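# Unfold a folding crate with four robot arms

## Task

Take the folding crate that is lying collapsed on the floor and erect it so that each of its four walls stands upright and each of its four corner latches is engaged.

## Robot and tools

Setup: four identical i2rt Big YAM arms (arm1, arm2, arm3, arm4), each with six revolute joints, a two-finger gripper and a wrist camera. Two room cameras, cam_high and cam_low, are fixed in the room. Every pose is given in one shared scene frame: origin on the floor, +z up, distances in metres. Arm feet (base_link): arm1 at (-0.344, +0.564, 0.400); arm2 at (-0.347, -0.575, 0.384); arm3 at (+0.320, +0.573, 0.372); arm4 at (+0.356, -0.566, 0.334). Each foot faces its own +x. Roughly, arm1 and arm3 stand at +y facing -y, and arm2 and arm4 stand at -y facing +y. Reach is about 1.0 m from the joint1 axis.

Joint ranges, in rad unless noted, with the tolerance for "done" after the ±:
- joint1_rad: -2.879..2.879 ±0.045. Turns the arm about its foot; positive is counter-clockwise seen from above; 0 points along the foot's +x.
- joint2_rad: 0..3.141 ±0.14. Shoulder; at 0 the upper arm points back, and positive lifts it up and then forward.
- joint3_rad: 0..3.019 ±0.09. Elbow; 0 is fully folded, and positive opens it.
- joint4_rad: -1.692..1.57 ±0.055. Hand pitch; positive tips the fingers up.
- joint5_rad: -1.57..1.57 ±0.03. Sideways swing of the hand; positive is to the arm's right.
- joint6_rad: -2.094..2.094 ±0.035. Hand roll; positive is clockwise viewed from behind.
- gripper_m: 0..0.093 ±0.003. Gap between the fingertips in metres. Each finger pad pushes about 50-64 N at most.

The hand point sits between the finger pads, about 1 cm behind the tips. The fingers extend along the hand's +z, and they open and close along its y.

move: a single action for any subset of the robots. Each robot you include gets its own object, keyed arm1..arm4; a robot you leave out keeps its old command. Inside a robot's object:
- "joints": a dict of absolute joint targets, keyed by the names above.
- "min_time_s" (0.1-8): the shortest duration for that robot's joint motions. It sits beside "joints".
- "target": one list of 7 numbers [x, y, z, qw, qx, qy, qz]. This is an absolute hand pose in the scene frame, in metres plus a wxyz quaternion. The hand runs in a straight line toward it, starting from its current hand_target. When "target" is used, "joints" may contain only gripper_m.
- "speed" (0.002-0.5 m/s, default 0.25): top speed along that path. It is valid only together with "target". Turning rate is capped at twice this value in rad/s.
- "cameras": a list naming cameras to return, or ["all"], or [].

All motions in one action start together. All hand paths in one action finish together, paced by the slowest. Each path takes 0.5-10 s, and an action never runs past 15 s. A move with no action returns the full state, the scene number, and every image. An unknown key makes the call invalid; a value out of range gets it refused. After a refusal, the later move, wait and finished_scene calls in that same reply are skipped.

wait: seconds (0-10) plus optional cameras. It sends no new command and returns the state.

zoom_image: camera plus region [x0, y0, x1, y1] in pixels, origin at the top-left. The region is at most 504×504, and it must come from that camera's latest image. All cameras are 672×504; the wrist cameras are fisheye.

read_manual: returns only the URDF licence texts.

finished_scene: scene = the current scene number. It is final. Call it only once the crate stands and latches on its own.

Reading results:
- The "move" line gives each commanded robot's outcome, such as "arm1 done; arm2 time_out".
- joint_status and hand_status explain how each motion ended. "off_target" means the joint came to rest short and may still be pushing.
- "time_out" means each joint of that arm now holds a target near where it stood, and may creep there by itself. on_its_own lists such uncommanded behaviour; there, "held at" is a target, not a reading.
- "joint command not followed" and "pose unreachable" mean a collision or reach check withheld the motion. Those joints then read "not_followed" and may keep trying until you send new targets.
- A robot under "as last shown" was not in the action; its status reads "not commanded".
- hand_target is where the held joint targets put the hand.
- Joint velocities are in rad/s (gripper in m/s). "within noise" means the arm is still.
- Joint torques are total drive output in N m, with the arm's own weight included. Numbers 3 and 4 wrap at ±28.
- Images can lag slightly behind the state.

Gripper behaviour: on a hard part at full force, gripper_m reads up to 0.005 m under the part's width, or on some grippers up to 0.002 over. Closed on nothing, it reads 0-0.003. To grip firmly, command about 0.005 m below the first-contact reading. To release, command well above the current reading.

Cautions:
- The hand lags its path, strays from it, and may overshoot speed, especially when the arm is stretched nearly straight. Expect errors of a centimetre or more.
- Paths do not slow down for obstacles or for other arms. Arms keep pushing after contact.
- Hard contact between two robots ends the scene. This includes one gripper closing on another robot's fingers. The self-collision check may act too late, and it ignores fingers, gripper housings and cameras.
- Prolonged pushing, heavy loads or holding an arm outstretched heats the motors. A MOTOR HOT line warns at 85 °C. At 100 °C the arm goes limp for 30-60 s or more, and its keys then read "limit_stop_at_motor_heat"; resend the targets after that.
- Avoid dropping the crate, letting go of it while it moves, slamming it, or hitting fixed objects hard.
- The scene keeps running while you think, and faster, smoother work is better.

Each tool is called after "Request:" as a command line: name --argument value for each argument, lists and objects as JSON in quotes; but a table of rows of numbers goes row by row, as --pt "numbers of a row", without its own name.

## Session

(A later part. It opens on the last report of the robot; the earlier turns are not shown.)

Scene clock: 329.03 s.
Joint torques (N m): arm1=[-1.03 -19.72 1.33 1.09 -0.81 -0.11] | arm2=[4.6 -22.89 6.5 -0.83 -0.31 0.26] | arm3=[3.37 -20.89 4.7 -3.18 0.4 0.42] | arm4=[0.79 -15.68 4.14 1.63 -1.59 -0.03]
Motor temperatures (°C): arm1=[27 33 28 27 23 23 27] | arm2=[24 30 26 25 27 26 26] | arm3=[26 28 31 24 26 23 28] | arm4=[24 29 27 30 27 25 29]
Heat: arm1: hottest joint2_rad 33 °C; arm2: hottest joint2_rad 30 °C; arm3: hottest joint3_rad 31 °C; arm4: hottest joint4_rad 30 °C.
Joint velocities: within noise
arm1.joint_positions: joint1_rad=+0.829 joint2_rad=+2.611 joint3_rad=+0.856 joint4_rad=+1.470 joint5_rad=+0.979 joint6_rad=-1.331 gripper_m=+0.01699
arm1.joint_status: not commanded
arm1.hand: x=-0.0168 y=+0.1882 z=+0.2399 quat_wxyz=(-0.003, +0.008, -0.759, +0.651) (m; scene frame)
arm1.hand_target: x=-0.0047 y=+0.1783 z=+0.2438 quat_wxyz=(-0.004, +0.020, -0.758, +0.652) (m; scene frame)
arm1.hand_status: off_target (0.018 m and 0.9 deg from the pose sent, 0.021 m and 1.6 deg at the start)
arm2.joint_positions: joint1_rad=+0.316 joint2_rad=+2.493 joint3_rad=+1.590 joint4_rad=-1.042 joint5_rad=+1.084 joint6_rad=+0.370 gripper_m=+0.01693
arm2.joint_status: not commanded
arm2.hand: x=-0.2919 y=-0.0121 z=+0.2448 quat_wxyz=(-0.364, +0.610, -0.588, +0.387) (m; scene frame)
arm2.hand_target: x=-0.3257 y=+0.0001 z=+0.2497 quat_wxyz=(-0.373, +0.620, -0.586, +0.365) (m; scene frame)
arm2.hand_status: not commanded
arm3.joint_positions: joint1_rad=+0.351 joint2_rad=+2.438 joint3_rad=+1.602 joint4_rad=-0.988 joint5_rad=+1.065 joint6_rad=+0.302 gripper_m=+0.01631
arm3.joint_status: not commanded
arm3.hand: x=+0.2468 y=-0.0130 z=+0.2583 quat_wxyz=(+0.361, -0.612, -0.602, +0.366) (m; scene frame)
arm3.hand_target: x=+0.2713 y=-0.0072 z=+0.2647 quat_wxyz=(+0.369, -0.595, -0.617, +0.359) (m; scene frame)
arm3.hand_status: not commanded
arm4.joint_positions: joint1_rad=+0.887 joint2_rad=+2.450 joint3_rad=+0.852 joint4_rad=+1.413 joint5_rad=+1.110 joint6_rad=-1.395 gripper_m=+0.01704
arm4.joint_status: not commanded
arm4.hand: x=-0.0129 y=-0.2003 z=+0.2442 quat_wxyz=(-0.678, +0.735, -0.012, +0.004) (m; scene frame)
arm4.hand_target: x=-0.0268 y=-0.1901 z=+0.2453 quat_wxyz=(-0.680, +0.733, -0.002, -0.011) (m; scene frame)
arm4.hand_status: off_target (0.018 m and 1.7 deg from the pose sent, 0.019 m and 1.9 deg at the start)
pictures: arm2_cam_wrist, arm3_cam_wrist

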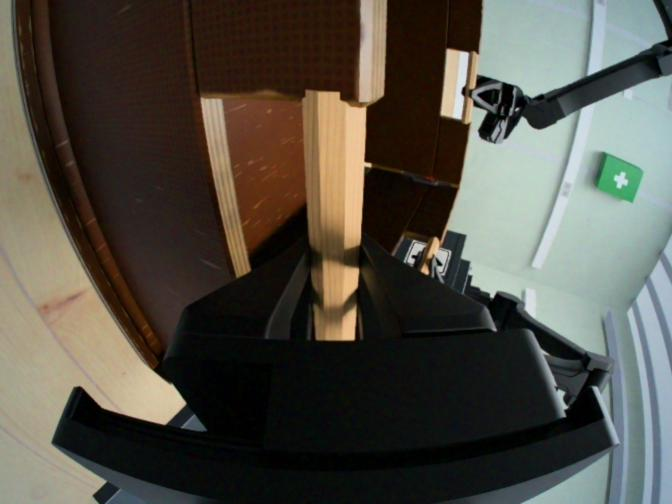

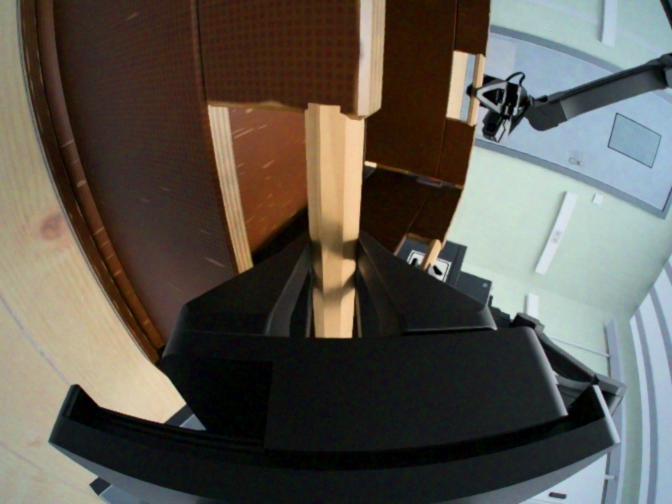

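Request:
move --arm2 '{"target": [-0.350, 0.001, 0.248, -0.3732, 0.6194, -0.5862, 0.3662], "speed": 0.08}' --arm3 '{"target": [0.292, -0.006, 0.262, -0.3705, 0.5955, 0.6168, -0.3578], "speed": 0.08}' --cameras '["cam_low", "cam_high"]'

Request:
zoom_image --camera "cam_low" --region '[260, 230, 310, 350]'

Request:
zoom_image --camera "cam_low" --region '[415, 220, 465, 340]'

Request:
zoom_image --camera "cam_high" --region '[250, 215, 420, 405]'

Scene clock: 346.53 s.
Joint torques (N m): arm1=[-0.73 -19.43 1.44 1.13 -0.76 -0.11] | arm2=[7.88 -23 6.3 -1.02 -0.76 0.41] | arm3=[4.25 -20.66 4.81 -3.34 0.02 0.47] | arm4=[0.79 -15.68 4.14 1.63 -1.59 -0.03]
Motor temperatures (°C): arm1=[27 33 28 27 24 23 27] | arm2=[24 30 26 25 27 26 26] | arm3=[26 27 31 24 26 23 28] | arm4=[24 29 27 30 29 25 29]
Heat: arm1: hottest joint2_rad 33 °C; arm2: hottest joint2_rad 30 °C; arm3: hottest joint3_rad 31 °C; arm4: hottest joint4_rad 30 °C.
move: arm2 off_target; arm3 off_target
Joint velocities: within noise
arm1, arm4: as last shown
arm2.joint_positions: joint1_rad=+0.316 joint2_rad=+2.513 joint3_rad=+1.627 joint4_rad=-1.117 joint5_rad=+1.081 joint6_rad=+0.423 gripper_m=+0.01693
arm2.joint_status: not commanded
arm2.hand: x=-0.2922 y=-0.0122 z=+0.2451 quat_wxyz=(-0.359, +0.603, -0.591, +0.397) (m; scene frame)
arm2.hand_target: x=-0.3474 y=-0.0015 z=+0.2484 quat_wxyz=(-0.373, +0.620, -0.585, +0.366) (m; scene frame)
arm2.hand_status: off_target (0.059 m and 4.4 deg from the pose sent, 0.060 m and 2.8 deg at the start)
arm3.joint_positions: joint1_rad=+0.365 joint2_rad=+2.458 joint3_rad=+1.631 joint4_rad=-1.055 joint5_rad=+1.072 joint6_rad=+0.360 gripper_m=+0.01631
arm3.joint_status: not commanded
arm3.hand: x=+0.2539 y=-0.0120 z=+0.2577 quat_wxyz=(+0.369, -0.611, -0.596, +0.367) (m; scene frame)
arm3.hand_target: x=+0.2891 y=-0.0060 z=+0.2624 quat_wxyz=(+0.372, -0.593, -0.616, +0.361) (m; scene frame)
arm3.hand_status: off_target (0.039 m and 3.1 deg from the pose sent, 0.046 m and 2.9 deg at the start)
arm4.hand_target: x=-0.0268 y=-0.1902 z=+0.2453 quat_wxyz=(-0.680, +0.733, -0.002, -0.010) (m; scene frame)
pictures: cam_high, cam_low

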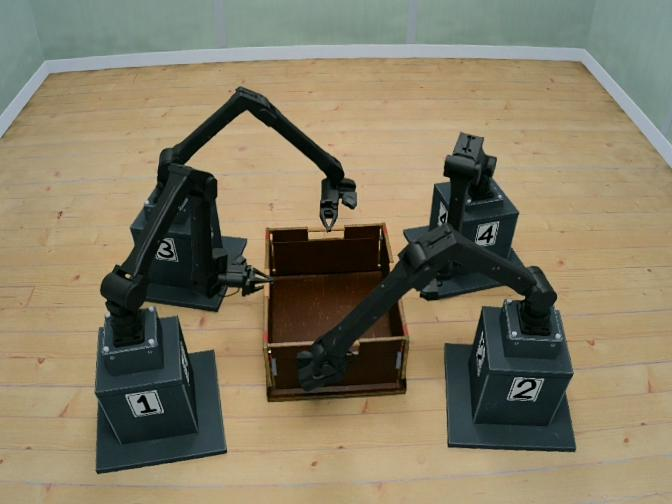

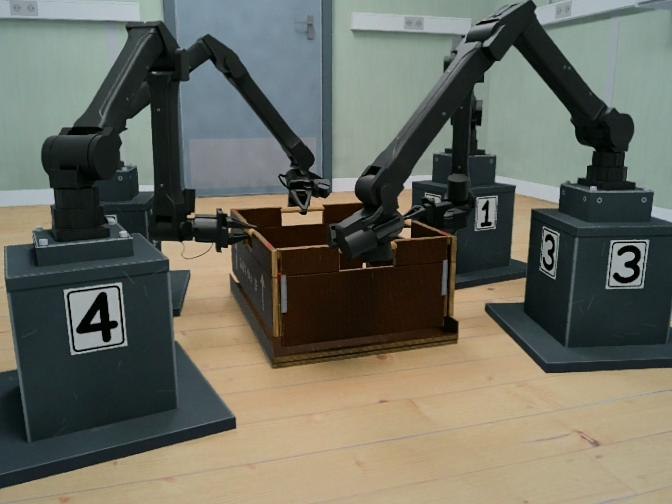

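Scaled by 4.200 from the camera's 672x504 image, which has a finer 960x720 frame.

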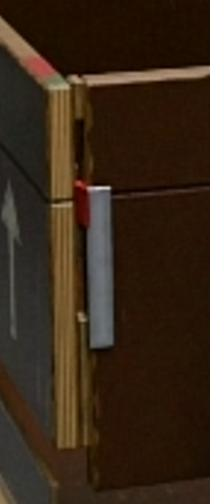

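Scaled by 4.200 from the camera's 672x504 image, which has a finer 960x720 frame.

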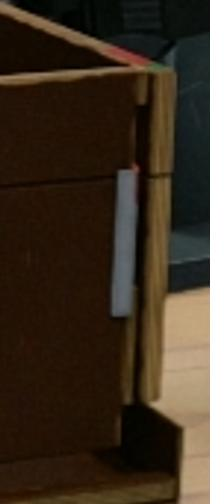

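Scaled by 2.653 from the camera's 672x504 image, which has a finer 960x720 frame.

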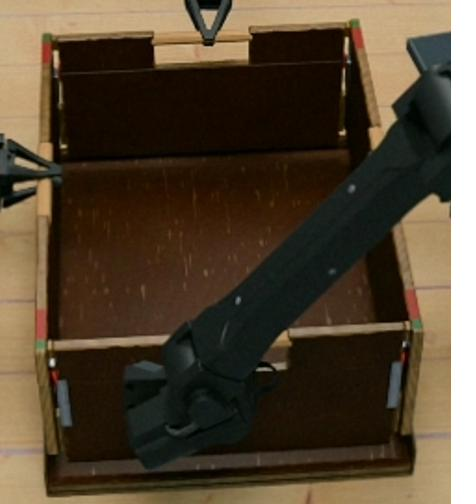

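Request:
move --arm1 '{"target": [-0.006, 0.150, 0.242, 0.003, -0.0154, 0.757, -0.6535], "speed": 0.08}' --arm4 '{"target": [-0.024, -0.164, 0.243, -0.680, 0.733, -0.0046, -0.0083], "speed": 0.08}' --cameras '["cam_low", "cam_high", "arm2_cam_wrist", "arm3_cam_wrist"]'

Request:
zoom_image --camera "cam_low" --region '[260, 230, 310, 350]'

Request:
zoom_image --camera "cam_low" --region '[415, 220, 465, 340]'

Request:
zoom_image --camera "arm2_cam_wrist" --region '[365, 135, 470, 235]'

Request:
zoom_image --camera "arm3_cam_wrist" --region '[365, 135, 470, 235]'

Scene clock: 353.47 s.
Joint torques (N m): arm1=[-4.84 -19.43 3.86 0.55 -1.9 -0.28] | arm2=[7.88 -23.06 6.5 -0.99 -0.76 0.45] | arm3=[4.6 -20.42 4.68 -3.29 0.04 0.47] | arm4=[-2.78 -15.27 6.35 1.03 -2.47 -0.1]
Motor temperatures (°C): arm1=[27 33 28 27 24 23 27] | arm2=[24 29 26 25 27 26 26] | arm3=[26 28 31 24 26 23 28] | arm4=[24 29 27 30 29 25 29]
Heat: arm1: hottest joint2_rad 33 °C; arm2: hottest joint2_rad 29 °C; arm3: hottest joint3_rad 31 °C; arm4: hottest joint4_rad 30 °C.
move: arm1 off_target; arm4 off_target
Joint velocities: within noise
arm1.joint_positions: joint1_rad=+0.824 joint2_rad=+2.610 joint3_rad=+0.854 joint4_rad=+1.470 joint5_rad=+0.962 joint6_rad=-1.331 gripper_m=+0.01698
arm1.joint_status: not commanded
arm1.hand: x=-0.0159 y=+0.1869 z=+0.2397 quat_wxyz=(-0.008, +0.011, -0.760, +0.650) (m; scene frame)
arm1.hand_target: x=-0.0075 y=+0.1526 z=+0.2440 quat_wxyz=(-0.003, +0.015, -0.757, +0.654) (m; scene frame)
arm1.hand_status: off_target (0.038 m and 0.9 deg from the pose sent, 0.040 m and 0.9 deg at the start)
arm2.joint_positions: joint1_rad=+0.316 joint2_rad=+2.513 joint3_rad=+1.627 joint4_rad=-1.117 joint5_rad=+1.081 joint6_rad=+0.424 gripper_m=+0.01693
arm2.joint_status: not commanded
arm2.hand: x=-0.2922 y=-0.0122 z=+0.2451 quat_wxyz=(-0.359, +0.602, -0.592, +0.397) (m; scene frame)
arm2.hand_target: x=-0.3474 y=-0.0015 z=+0.2484 quat_wxyz=(-0.373, +0.620, -0.586, +0.366) (m; scene frame)
arm2.hand_status: not commanded
arm3.joint_positions: joint1_rad=+0.365 joint2_rad=+2.458 joint3_rad=+1.633 joint4_rad=-1.055 joint5_rad=+1.072 joint6_rad=+0.360 gripper_m=+0.01631
arm3.joint_status: not commanded
arm3.hand: x=+0.2540 y=-0.0126 z=+0.2580 quat_wxyz=(+0.369, -0.611, -0.596, +0.367) (m; scene frame)
arm3.hand_target: x=+0.2893 y=-0.0067 z=+0.2627 quat_wxyz=(+0.372, -0.593, -0.616, +0.362) (m; scene frame)
arm3.hand_status: not commanded
arm4.joint_positions: joint1_rad=+0.883 joint2_rad=+2.450 joint3_rad=+0.851 joint4_rad=+1.419 joint5_rad=+1.093 joint6_rad=-1.397 gripper_m=+0.01703
arm4.joint_status: not commanded
arm4.hand: x=-0.0137 y=-0.1988 z=+0.2444 quat_wxyz=(-0.677, +0.736, -0.008, -0.001) (m; scene frame)
arm4.hand_target: x=-0.0220 y=-0.1664 z=+0.2448 quat_wxyz=(-0.680, +0.733, -0.007, -0.010) (m; scene frame)
arm4.hand_status: off_target (0.036 m and 1.0 deg from the pose sent, 0.038 m and 1.7 deg at the start)
pictures: arm2_cam_wrist, arm3_cam_wrist, cam_high, cam_low

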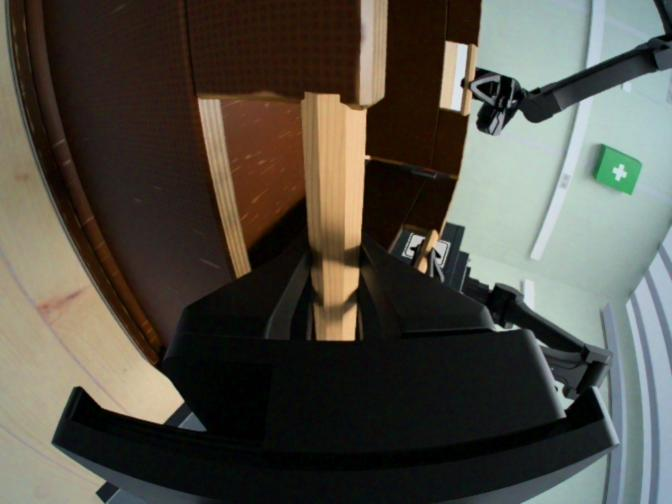

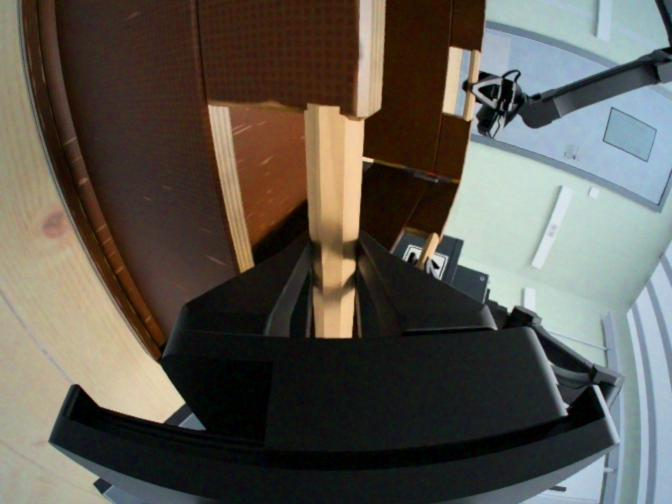

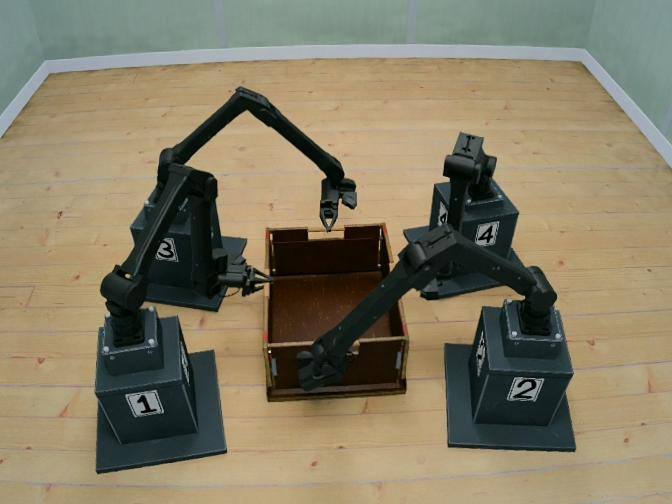

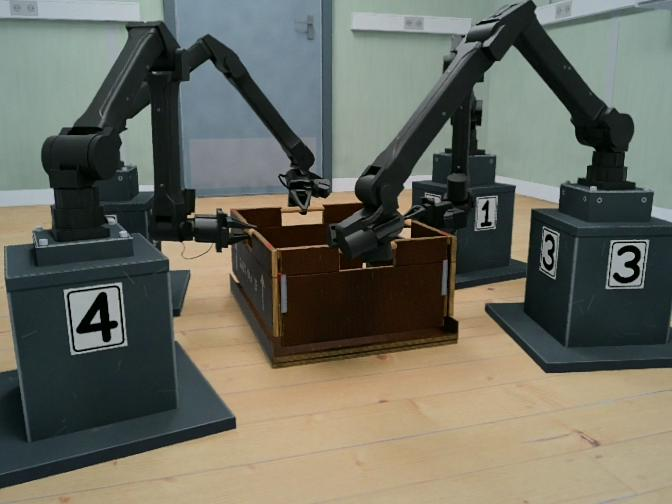

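Scaled by 4.200 from the camera's 672x504 image, which has a finer 960x720 frame.

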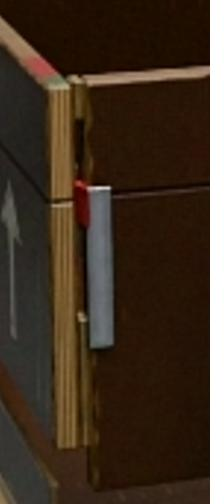

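Scaled by 4.200 from the camera's 672x504 image, which has a finer 960x720 frame.

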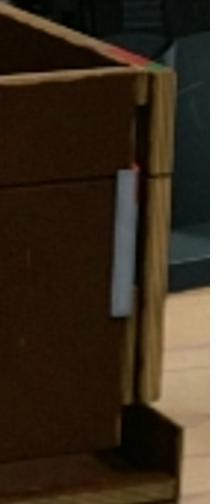

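Scaled by 4.800 from the camera's 672x504 image, which has a finer 960x720 frame.

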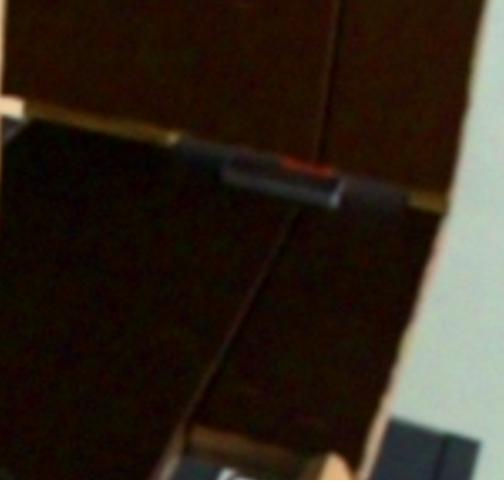

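Scaled by 4.800 from the camera's 672x504 image, which has a finer 960x720 frame.

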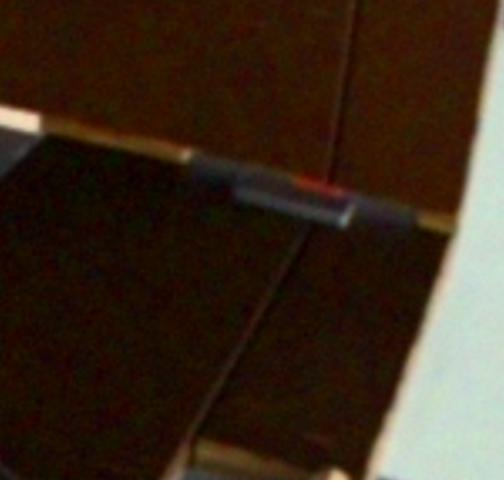

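Request:
move --arm2 '{"target": [-0.300, 0.001, 0.248, -0.3732, 0.6194, -0.5862, 0.3662], "speed": 0.08}' --arm3 '{"target": [0.245, -0.006, 0.262, -0.3705, 0.5955, 0.6168, -0.3578], "speed": 0.08}' --cameras '["cam_low", "cam_high"]'

Request:
zoom_image --camera "cam_low" --region '[260, 230, 310, 350]'

Request:
zoom_image --camera "cam_high" --region '[250, 215, 420, 405]'

Scene clock: 361.47 s.
Joint torques (N m): arm1=[-5.54 -19.43 3.88 0.43 -1.93 -0.29] | arm2=[0.79 -23.53 4.85 1.09 -0.01 -0.29] | arm3=[-1.49 -21.66 2.84 -0.23 0.24 -0.19] | arm4=[-2.78 -15.21 6.37 1.05 -2.47 -0.09]
Motor temperatures (°C): arm1=[27 32 29 27 25 23 27] | arm2=[24 29 27 25 27 26 26] | arm3=[26 28 30 24 26 23 28] | arm4=[24 29 27 30 32 25 29]
Heat: arm1: hottest joint2_rad 32 °C; arm2: hottest joint2_rad 29 °C; arm3: hottest joint3_rad 30 °C; arm4: hottest joint5_rad 32 °C.
move: arm2 off_target; arm3 off_target
Joint velocities: within noise
arm1, arm4: as last shown
arm2.joint_positions: joint1_rad=+0.316 joint2_rad=+2.489 joint3_rad=+1.578 joint4_rad=-1.015 joint5_rad=+1.091 joint6_rad=+0.349 gripper_m=+0.01693
arm2.joint_status: not commanded
arm2.hand: x=-0.2914 y=-0.0118 z=+0.2445 quat_wxyz=(-0.368, +0.612, -0.584, +0.385) (m; scene frame)
arm2.hand_target: x=-0.3001 y=-0.0002 z=+0.2488 quat_wxyz=(-0.372, +0.618, -0.587, +0.368) (m; scene frame)
arm2.hand_status: off_target (0.016 m and 2.4 deg from the pose sent, 0.016 m and 4.4 deg at the start)
arm3.joint_positions: joint1_rad=+0.364 joint2_rad=+2.440 joint3_rad=+1.592 joint4_rad=-0.972 joint5_rad=+1.080 joint6_rad=+0.296 gripper_m=+0.01630
arm3.joint_status: not commanded
arm3.hand: x=+0.2524 y=-0.0119 z=+0.2568 quat_wxyz=(+0.362, -0.603, -0.605, +0.373) (m; scene frame)
arm3.hand_target: x=+0.2451 y=-0.0051 z=+0.2612 quat_wxyz=(+0.370, -0.598, -0.614, +0.359) (m; scene frame)
arm3.hand_status: off_target (0.011 m and 2.6 deg from the pose sent, 0.012 m and 3.2 deg at the start)
pictures: cam_high, cam_low

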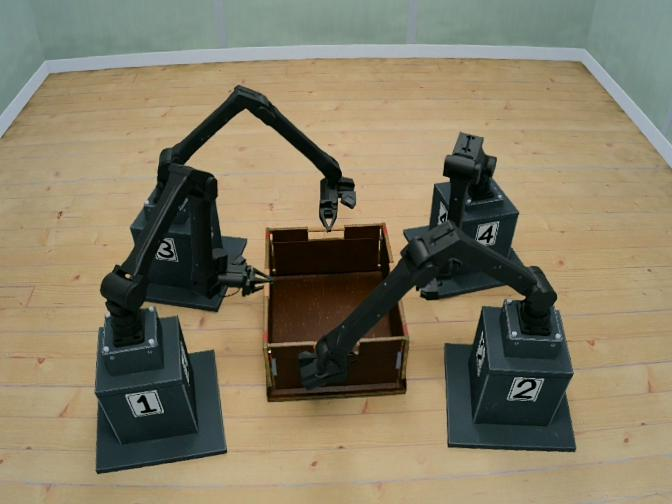

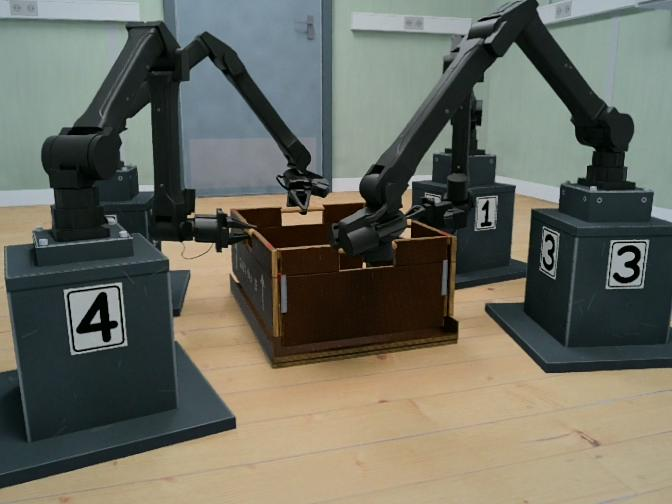

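Scaled by 4.200 from the camera's 672x504 image, which has a finer 960x720 frame.

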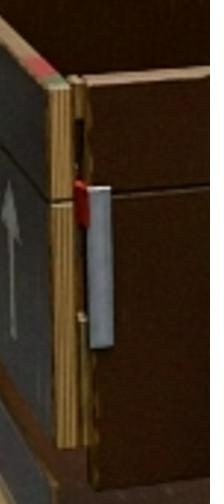

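Scaled by 2.653 from the camera's 672x504 image, which has a finer 960x720 frame.

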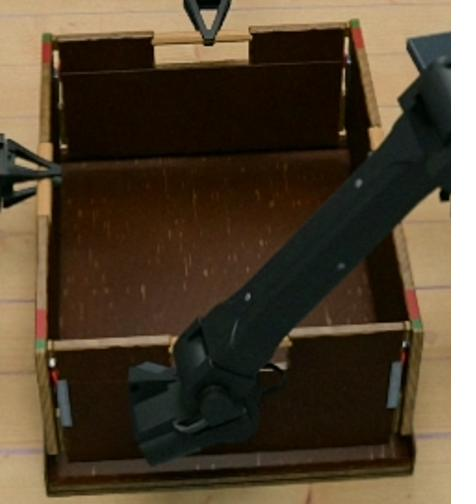

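Request:
move --arm2 '{"target": [-0.270, 0.001, 0.248, -0.3732, 0.6194, -0.5862, 0.3662], "speed": 0.08}' --arm3 '{"target": [0.218, -0.006, 0.262, -0.3705, 0.5955, 0.6168, -0.3578], "speed": 0.08}' --cameras '["cam_low", "cam_high"]'

Request:
zoom_image --camera "cam_high" --region '[250, 215, 420, 405]'

Scene clock: 365.07 s.
Joint torques (N m): arm1=[-5.19 -19.37 4.01 0.73 -1.92 -0.3] | arm2=[-2.9 -22.95 5.38 1.42 0.2 -0.56] | arm3=[-4.48 -20.66 3.33 0.39 0.49 -0.48] | arm4=[-2.84 -15.21 6.35 1.05 -2.47 -0.09]
Motor temperatures (°C): arm1=[27 32 29 27 26 23 27] | arm2=[24 29 26 25 27 26 26] | arm3=[26 28 30 24 26 23 28] | arm4=[24 29 27 30 33 25 29]
Heat: arm1: hottest joint2_rad 32 °C; arm2: hottest joint2_rad 29 °C; arm3: hottest joint3_rad 30 °C; arm4: hottest joint5_rad 33 °C.
move: arm2 off_target; arm3 off_target
Joint velocities: within noise
arm1, arm4: as last shown
arm2.joint_positions: joint1_rad=+0.316 joint2_rad=+2.461 joint3_rad=+1.522 joint4_rad=-0.898 joint5_rad=+1.096 joint6_rad=+0.265 gripper_m=+0.01693
arm2.joint_status: not commanded
arm2.hand: x=-0.2910 y=-0.0119 z=+0.2441 quat_wxyz=(-0.376, +0.623, -0.576, +0.372) (m; scene frame)
arm2.hand_target: x=-0.2765 y=+0.0003 z=+0.2473 quat_wxyz=(-0.373, +0.622, -0.584, +0.365) (m; scene frame)
arm2.hand_status: off_target (0.025 m and 1.4 deg from the pose sent, 0.025 m and 2.4 deg at the start)
arm3.joint_positions: joint1_rad=+0.362 joint2_rad=+2.417 joint3_rad=+1.552 joint4_rad=-0.886 joint5_rad=+1.075 joint6_rad=+0.228 gripper_m=+0.01630
arm3.joint_status: not commanded
arm3.hand: x=+0.2520 y=-0.0128 z=+0.2572 quat_wxyz=(+0.350, -0.598, -0.614, +0.377) (m; scene frame)
arm3.hand_target: x=+0.2255 y=-0.0066 z=+0.2610 quat_wxyz=(+0.367, -0.595, -0.620, +0.357) (m; scene frame)
arm3.hand_status: off_target (0.035 m and 3.2 deg from the pose sent, 0.035 m and 2.6 deg at the start)
pictures: cam_high, cam_low

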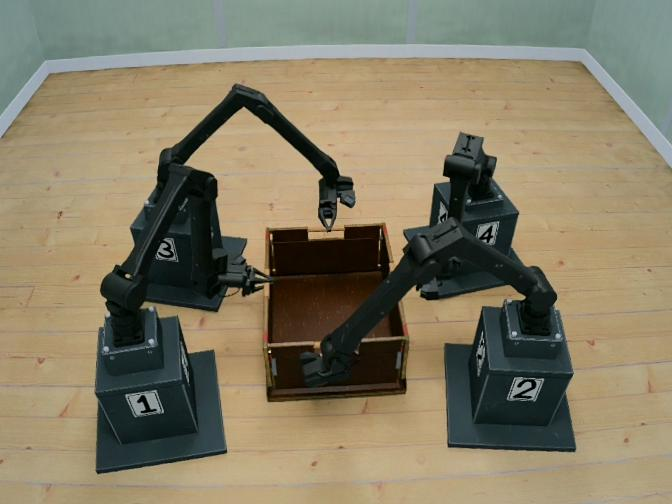

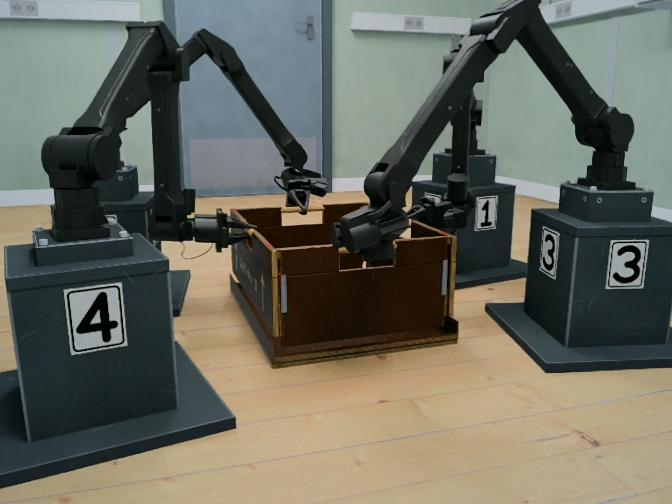

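Scaled by 2.653 from the camera's 672x504 image, which has a finer 960x720 frame.

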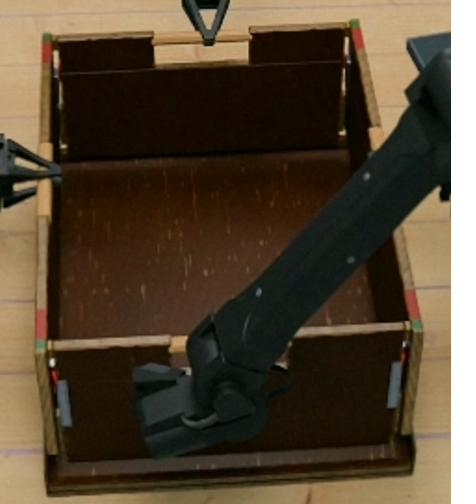

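Request:
move --arm1 '{"target": [-0.006, 0.205, 0.242, 0.003, -0.0154, 0.757, -0.6535], "speed": 0.08}' --arm4 '{"target": [-0.024, -0.215, 0.243, -0.680, 0.733, -0.0046, -0.0083], "speed": 0.08}' --cameras '["cam_low", "cam_high"]'

Request:
zoom_image --camera "cam_high" --region '[250, 215, 420, 405]'

Request:
zoom_image --camera "cam_low" --region '[220, 190, 470, 380]'

Scene clock: 368.77 s.
Joint torques (N m): arm1=[1.9 -18.43 -0.79 2.14 0.8 0.11] | arm2=[-2.49 -22.71 5.34 1.39 0.25 -0.54] | arm3=[-3.6 -20.78 3.36 0.14 0.62 -0.48] | arm4=[3.78 -15.44 1.89 2.03 0.07 0.21]
Motor temperatures (°C): arm1=[27 32 29 27 26 23 27] | arm2=[24 29 26 25 27 26 26] | arm3=[26 28 30 24 26 23 28] | arm4=[24 29 27 30 33 25 29]
Heat: arm1: hottest joint2_rad 32 °C; arm2: hottest joint2_rad 29 °C; arm3: hottest joint3_rad 30 °C; arm4: hottest joint5_rad 33 °C.
move: arm1 off_target; arm4 off_target
Joint velocities: within noise
arm1.joint_positions: joint1_rad=+0.833 joint2_rad=+2.610 joint3_rad=+0.859 joint4_rad=+1.465 joint5_rad=+0.996 joint6_rad=-1.327 gripper_m=+0.01698
arm1.joint_status: not commanded
arm1.hand: x=-0.0167 y=+0.1888 z=+0.2408 quat_wxyz=(+0.000, +0.002, -0.757, +0.653) (m; scene frame)
arm1.hand_target: x=-0.0063 y=+0.2000 z=+0.2425 quat_wxyz=(-0.005, +0.013, -0.756, +0.654) (m; scene frame)
arm1.hand_status: off_target (0.019 m and 1.6 deg from the pose sent, 0.021 m and 0.9 deg at the start)
arm2.joint_positions: joint1_rad=+0.311 joint2_rad=+2.460 joint3_rad=+1.522 joint4_rad=-0.895 joint5_rad=+1.091 joint6_rad=+0.260 gripper_m=+0.01693
arm2.joint_status: not commanded
arm2.hand: x=-0.2889 y=-0.0115 z=+0.2440 quat_wxyz=(-0.374, +0.623, -0.578, +0.371) (m; scene frame)
arm2.hand_target: x=-0.2765 y=+0.0004 z=+0.2468 quat_wxyz=(-0.372, +0.622, -0.585, +0.364) (m; scene frame)
arm2.hand_status: not commanded
arm3.joint_positions: joint1_rad=+0.358 joint2_rad=+2.415 joint3_rad=+1.552 joint4_rad=-0.885 joint5_rad=+1.071 joint6_rad=+0.225 gripper_m=+0.01630
arm3.joint_status: not commanded
arm3.hand: x=+0.2498 y=-0.0129 z=+0.2573 quat_wxyz=(+0.350, -0.600, -0.614, +0.375) (m; scene frame)
arm3.hand_target: x=+0.2253 y=-0.0065 z=+0.2610 quat_wxyz=(+0.367, -0.595, -0.619, +0.356) (m; scene frame)
arm3.hand_status: not commanded
arm4.joint_positions: joint1_rad=+0.889 joint2_rad=+2.452 joint3_rad=+0.849 joint4_rad=+1.420 joint5_rad=+1.108 joint6_rad=-1.400 gripper_m=+0.01703
arm4.joint_status: not commanded
arm4.hand: x=-0.0125 y=-0.2015 z=+0.2441 quat_wxyz=(-0.678, +0.735, -0.010, +0.004) (m; scene frame)
arm4.hand_target: x=-0.0223 y=-0.2108 z=+0.2427 quat_wxyz=(-0.680, +0.734, -0.004, -0.008) (m; scene frame)
arm4.hand_status: off_target (0.018 m and 1.5 deg from the pose sent, 0.019 m and 1.0 deg at the start)
pictures: cam_high, cam_low

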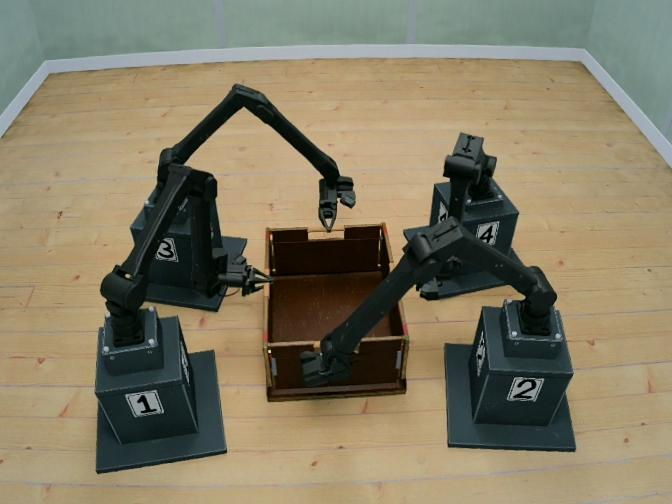

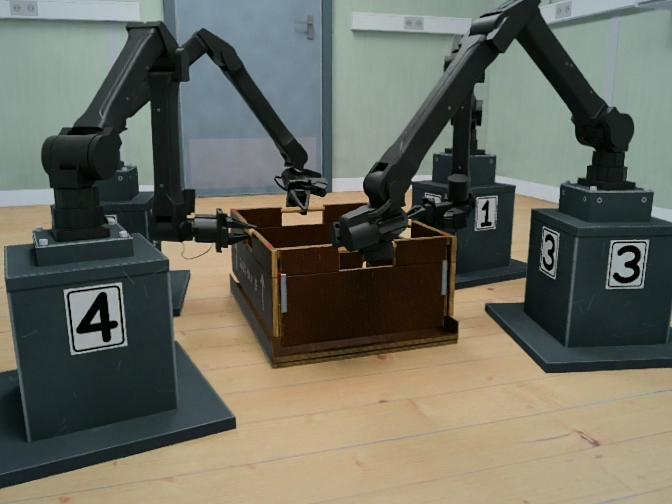

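Scaled by 2.653 from the camera's 672x504 image, which has a finer 960x720 frame.

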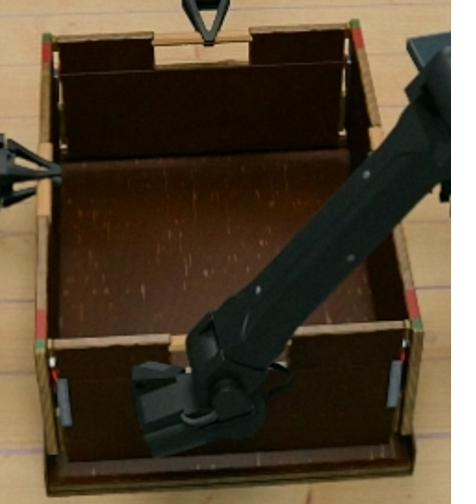

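Scaled by 2.016 from the camera's 672x504 image, which has a finer 960x720 frame.

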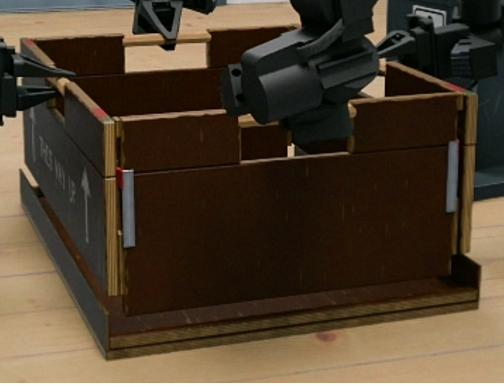

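Request:
move --arm1 '{"target": [-0.006, 0.228, 0.242, 0.003, -0.0154, 0.757, -0.6535], "speed": 0.08}' --arm4 '{"target": [-0.024, -0.238, 0.243, -0.680, 0.733, -0.0046, -0.0083], "speed": 0.08}' --cameras '["cam_low", "cam_high"]'

Request:
zoom_image --camera "cam_high" --region '[250, 215, 420, 405]'

Request:
zoom_image --camera "cam_low" --region '[220, 190, 470, 380]'

Scene clock: 371.37 s.
Joint torques (N m): arm1=[6.53 -18.84 -2.66 2.35 1.86 0.21] | arm2=[-2.43 -22.71 5.31 1.4 0.25 -0.54] | arm3=[-3.72 -20.48 3.26 0.08 0.61 -0.47] | arm4=[7.18 -16.09 -0.25 2.29 0.62 0.39]
Motor temperatures (°C): arm1=[27 32 29 27 26 23 27] | arm2=[24 29 26 25 27 26 26] | arm3=[26 28 30 24 26 24 28] | arm4=[24 29 27 30 32 25 29]
Heat: arm1: hottest joint2_rad 32 °C; arm2: hottest joint2_rad 29 °C; arm3: hottest joint3_rad 30 °C; arm4: hottest joint5_rad 32 °C.
move: arm1 off_target; arm4 off_target
Joint velocities: within noise
arm1.joint_positions: joint1_rad=+0.843 joint2_rad=+2.613 joint3_rad=+0.862 joint4_rad=+1.463 joint5_rad=+1.024 joint6_rad=-1.324 gripper_m=+0.01697
arm1.joint_status: not commanded
arm1.hand: x=-0.0176 y=+0.1915 z=+0.2406 quat_wxyz=(+0.007, -0.004, -0.756, +0.655) (m; scene frame)
arm1.hand_target: x=-0.0053 y=+0.2239 z=+0.2418 quat_wxyz=(-0.002, +0.017, -0.755, +0.655) (m; scene frame)
arm1.hand_status: off_target (0.038 m and 2.5 deg from the pose sent, 0.041 m and 1.6 deg at the start)
arm2, arm3: as last shown
arm3.joint_positions: joint1_rad=+0.358 joint2_rad=+2.415 joint3_rad=+1.552 joint4_rad=-0.885 joint5_rad=+1.071 joint6_rad=+0.223 gripper_m=+0.01630
arm3.hand_target: x=+0.2253 y=-0.0065 z=+0.2610 quat_wxyz=(+0.367, -0.595, -0.620, +0.356) (m; scene frame)
arm4.joint_positions: joint1_rad=+0.899 joint2_rad=+2.457 joint3_rad=+0.860 joint4_rad=+1.420 joint5_rad=+1.148 joint6_rad=-1.401 gripper_m=+0.01701
arm4.joint_status: not commanded
arm4.hand: x=-0.0126 y=-0.2040 z=+0.2445 quat_wxyz=(-0.681, +0.732, -0.020, +0.013) (m; scene frame)
arm4.hand_target: x=-0.0267 y=-0.2340 z=+0.2442 quat_wxyz=(-0.682, +0.731, -0.006, -0.010) (m; scene frame)
arm4.hand_status: off_target (0.036 m and 3.0 deg from the pose sent, 0.038 m and 1.5 deg at the start)
pictures: cam_high, cam_low

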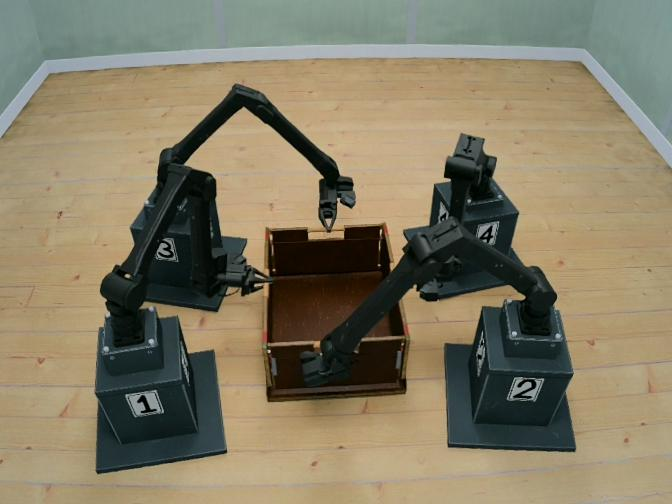

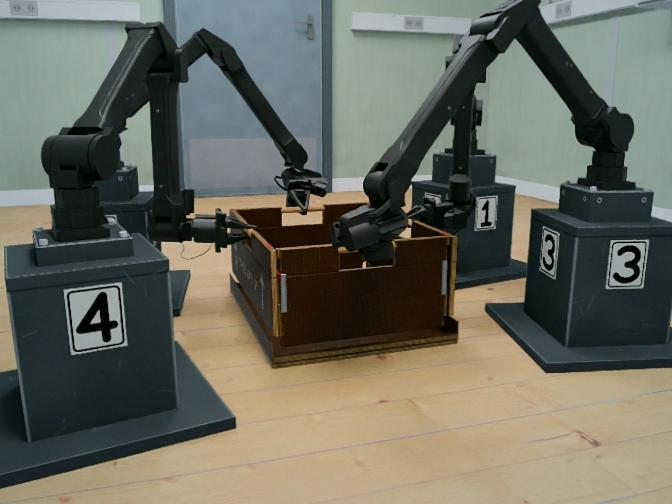

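Scaled by 2.653 from the camera's 672x504 image, which has a finer 960x720 frame.

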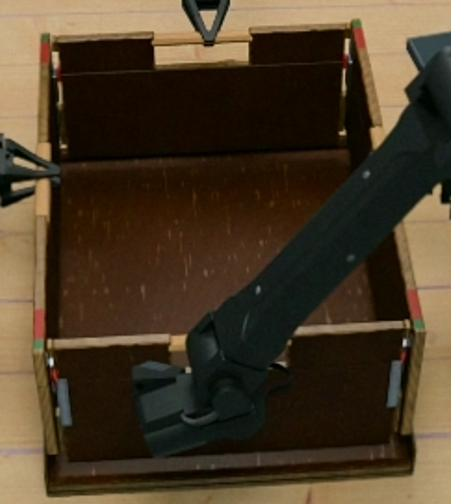

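Scaled by 2.016 from the camera's 672x504 image, which has a finer 960x720 frame.

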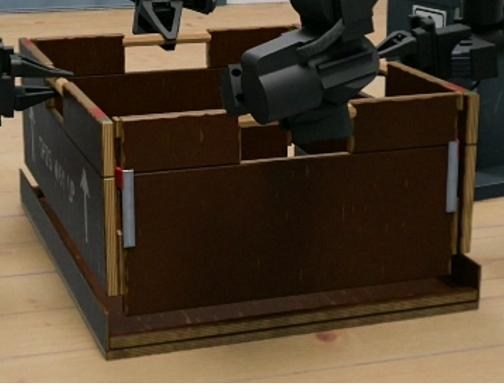

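Request:
move --arm2 '{"target": [-0.262, 0.001, 0.248, -0.3732, 0.6194, -0.5862, 0.3662], "speed": 0.08}' --arm3 '{"target": [0.210, -0.006, 0.262, -0.3705, 0.5955, 0.6168, -0.3578], "speed": 0.08}' --cameras '["cam_low", "cam_high"]'

Request:
zoom_image --camera "cam_high" --region '[250, 215, 420, 405]'

Request:
zoom_image --camera "cam_low" --region '[220, 190, 470, 380]'

Scene clock: 374.60 s.
Joint torques (N m): arm1=[6.3 -18.49 -2.66 2.32 1.84 0.24] | arm2=[-4.54 -22.89 5.2 1.46 0.55 -0.62] | arm3=[-5.54 -20.72 3.37 0.34 0.94 -0.54] | arm4=[7.24 -16.09 -0.27 2.3 0.62 0.39]
Motor temperatures (°C): arm1=[27 32 29 27 26 23 27] | arm2=[24 30 26 25 27 26 26] | arm3=[26 28 30 24 26 24 28] | arm4=[25 29 27 30 31 25 29]
Heat: arm1: hottest joint2_rad 32 °C; arm2: hottest joint2_rad 30 °C; arm3: hottest joint3_rad 30 °C; arm4: hottest joint5_rad 31 °C.
move: arm2 off_target; arm3 off_target
Joint velocities: arm1=[within noise] | arm2=[-0.005 0.005 -0.017 0.046 -0.037 0.007 0.001] | arm3=[within noise] | arm4=[within noise]
arm1, arm4: as last shown
arm2.joint_positions: joint1_rad=+0.311 joint2_rad=+2.453 joint3_rad=+1.510 joint4_rad=-0.869 joint5_rad=+1.094 joint6_rad=+0.242 gripper_m=+0.01693
arm2.joint_status: not commanded
arm2.hand: x=-0.2886 y=-0.0114 z=+0.2444 quat_wxyz=(-0.377, +0.625, -0.576, +0.368) (m; scene frame)
arm2.hand_target: x=-0.2627 y=-0.0001 z=+0.2489 quat_wxyz=(-0.373, +0.618, -0.587, +0.367) (m; scene frame)
arm2.hand_status: off_target (0.030 m and 1.4 deg from the pose sent, 0.030 m and 1.1 deg at the start)
arm3.joint_positions: joint1_rad=+0.358 joint2_rad=+2.409 joint3_rad=+1.539 joint4_rad=-0.862 joint5_rad=+1.071 joint6_rad=+0.207 gripper_m=+0.01630
arm3.joint_status: not commanded
arm3.hand: x=+0.2497 y=-0.0125 z=+0.2573 quat_wxyz=(+0.347, -0.598, -0.617, +0.376) (m; scene frame)
arm3.hand_target: x=+0.2120 y=-0.0048 z=+0.2618 quat_wxyz=(+0.371, -0.596, -0.616, +0.357) (m; scene frame)
arm3.hand_status: off_target (0.040 m and 3.4 deg from the pose sent, 0.041 m and 3.1 deg at the start)
arm4.hand_target: x=-0.0267 y=-0.2340 z=+0.2442 quat_wxyz=(-0.682, +0.732, -0.006, -0.010) (m; scene frame)
pictures: cam_high, cam_low

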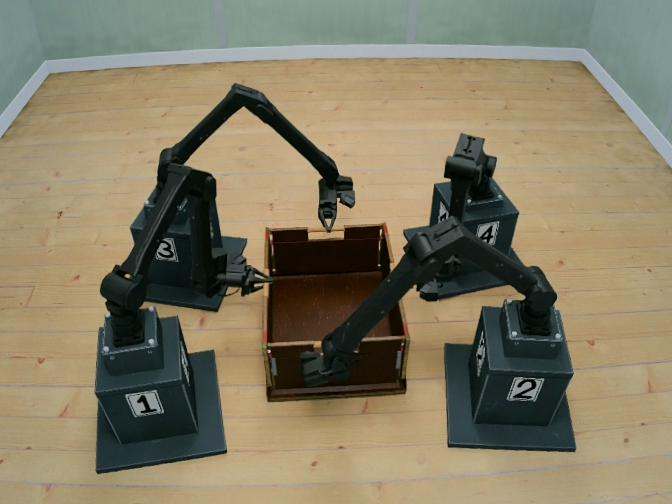

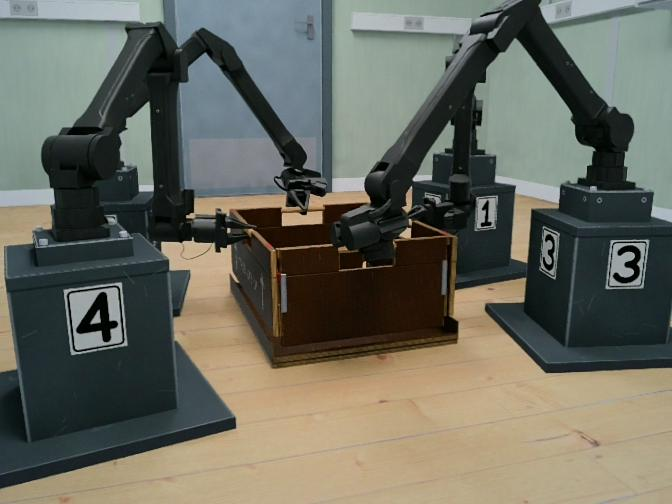

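Scaled by 2.653 from the camera's 672x504 image, which has a finer 960x720 frame.

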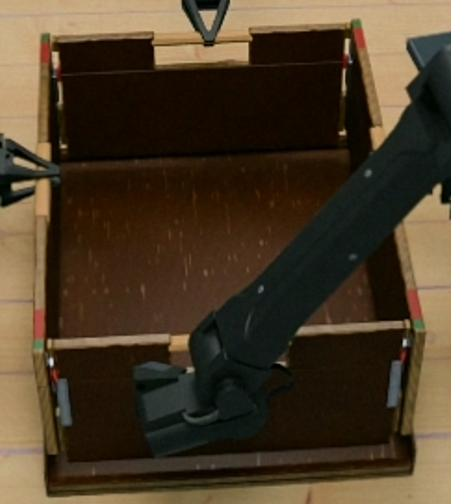

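Scaled by 2.016 from the camera's 672x504 image, which has a finer 960x720 frame.

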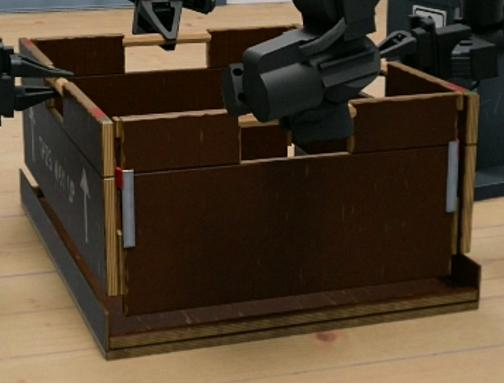

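Request:
zoom_image --camera "cam_high" --region '[258, 330, 298, 390]'

Request:
zoom_image --camera "cam_high" --region '[380, 325, 420, 385]'

Request:
zoom_image --camera "cam_high" --region '[258, 220, 298, 280]'

Request:
zoom_image --camera "cam_high" --region '[368, 215, 408, 275]'

Scaled by 8.400 from the camera's 672x504 image, which has a finer 960x720 frame.

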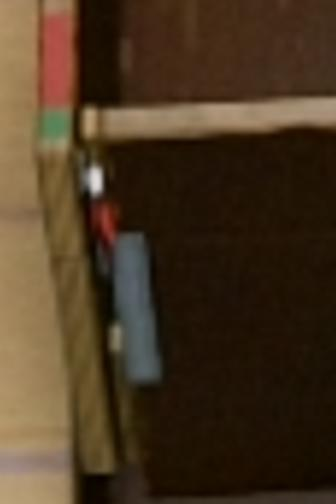

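Scaled by 8.400 from the camera's 672x504 image, which has a finer 960x720 frame.

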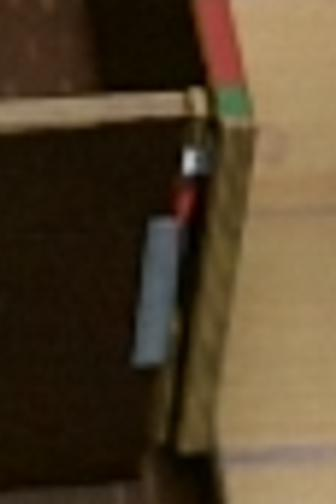

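Scaled by 8.400 from the camera's 672x504 image, which has a finer 960x720 frame.

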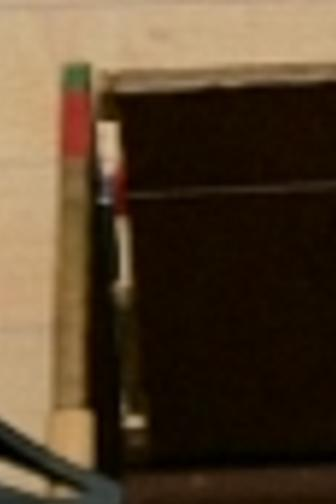

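Scaled by 8.400 from the camera's 672x504 image, which has a finer 960x720 frame.

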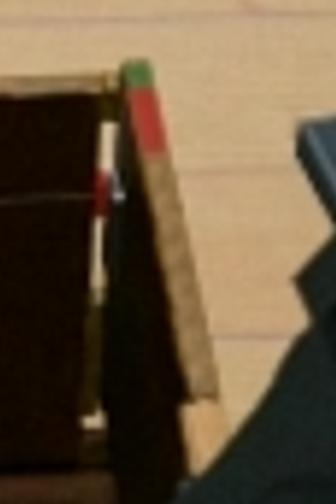

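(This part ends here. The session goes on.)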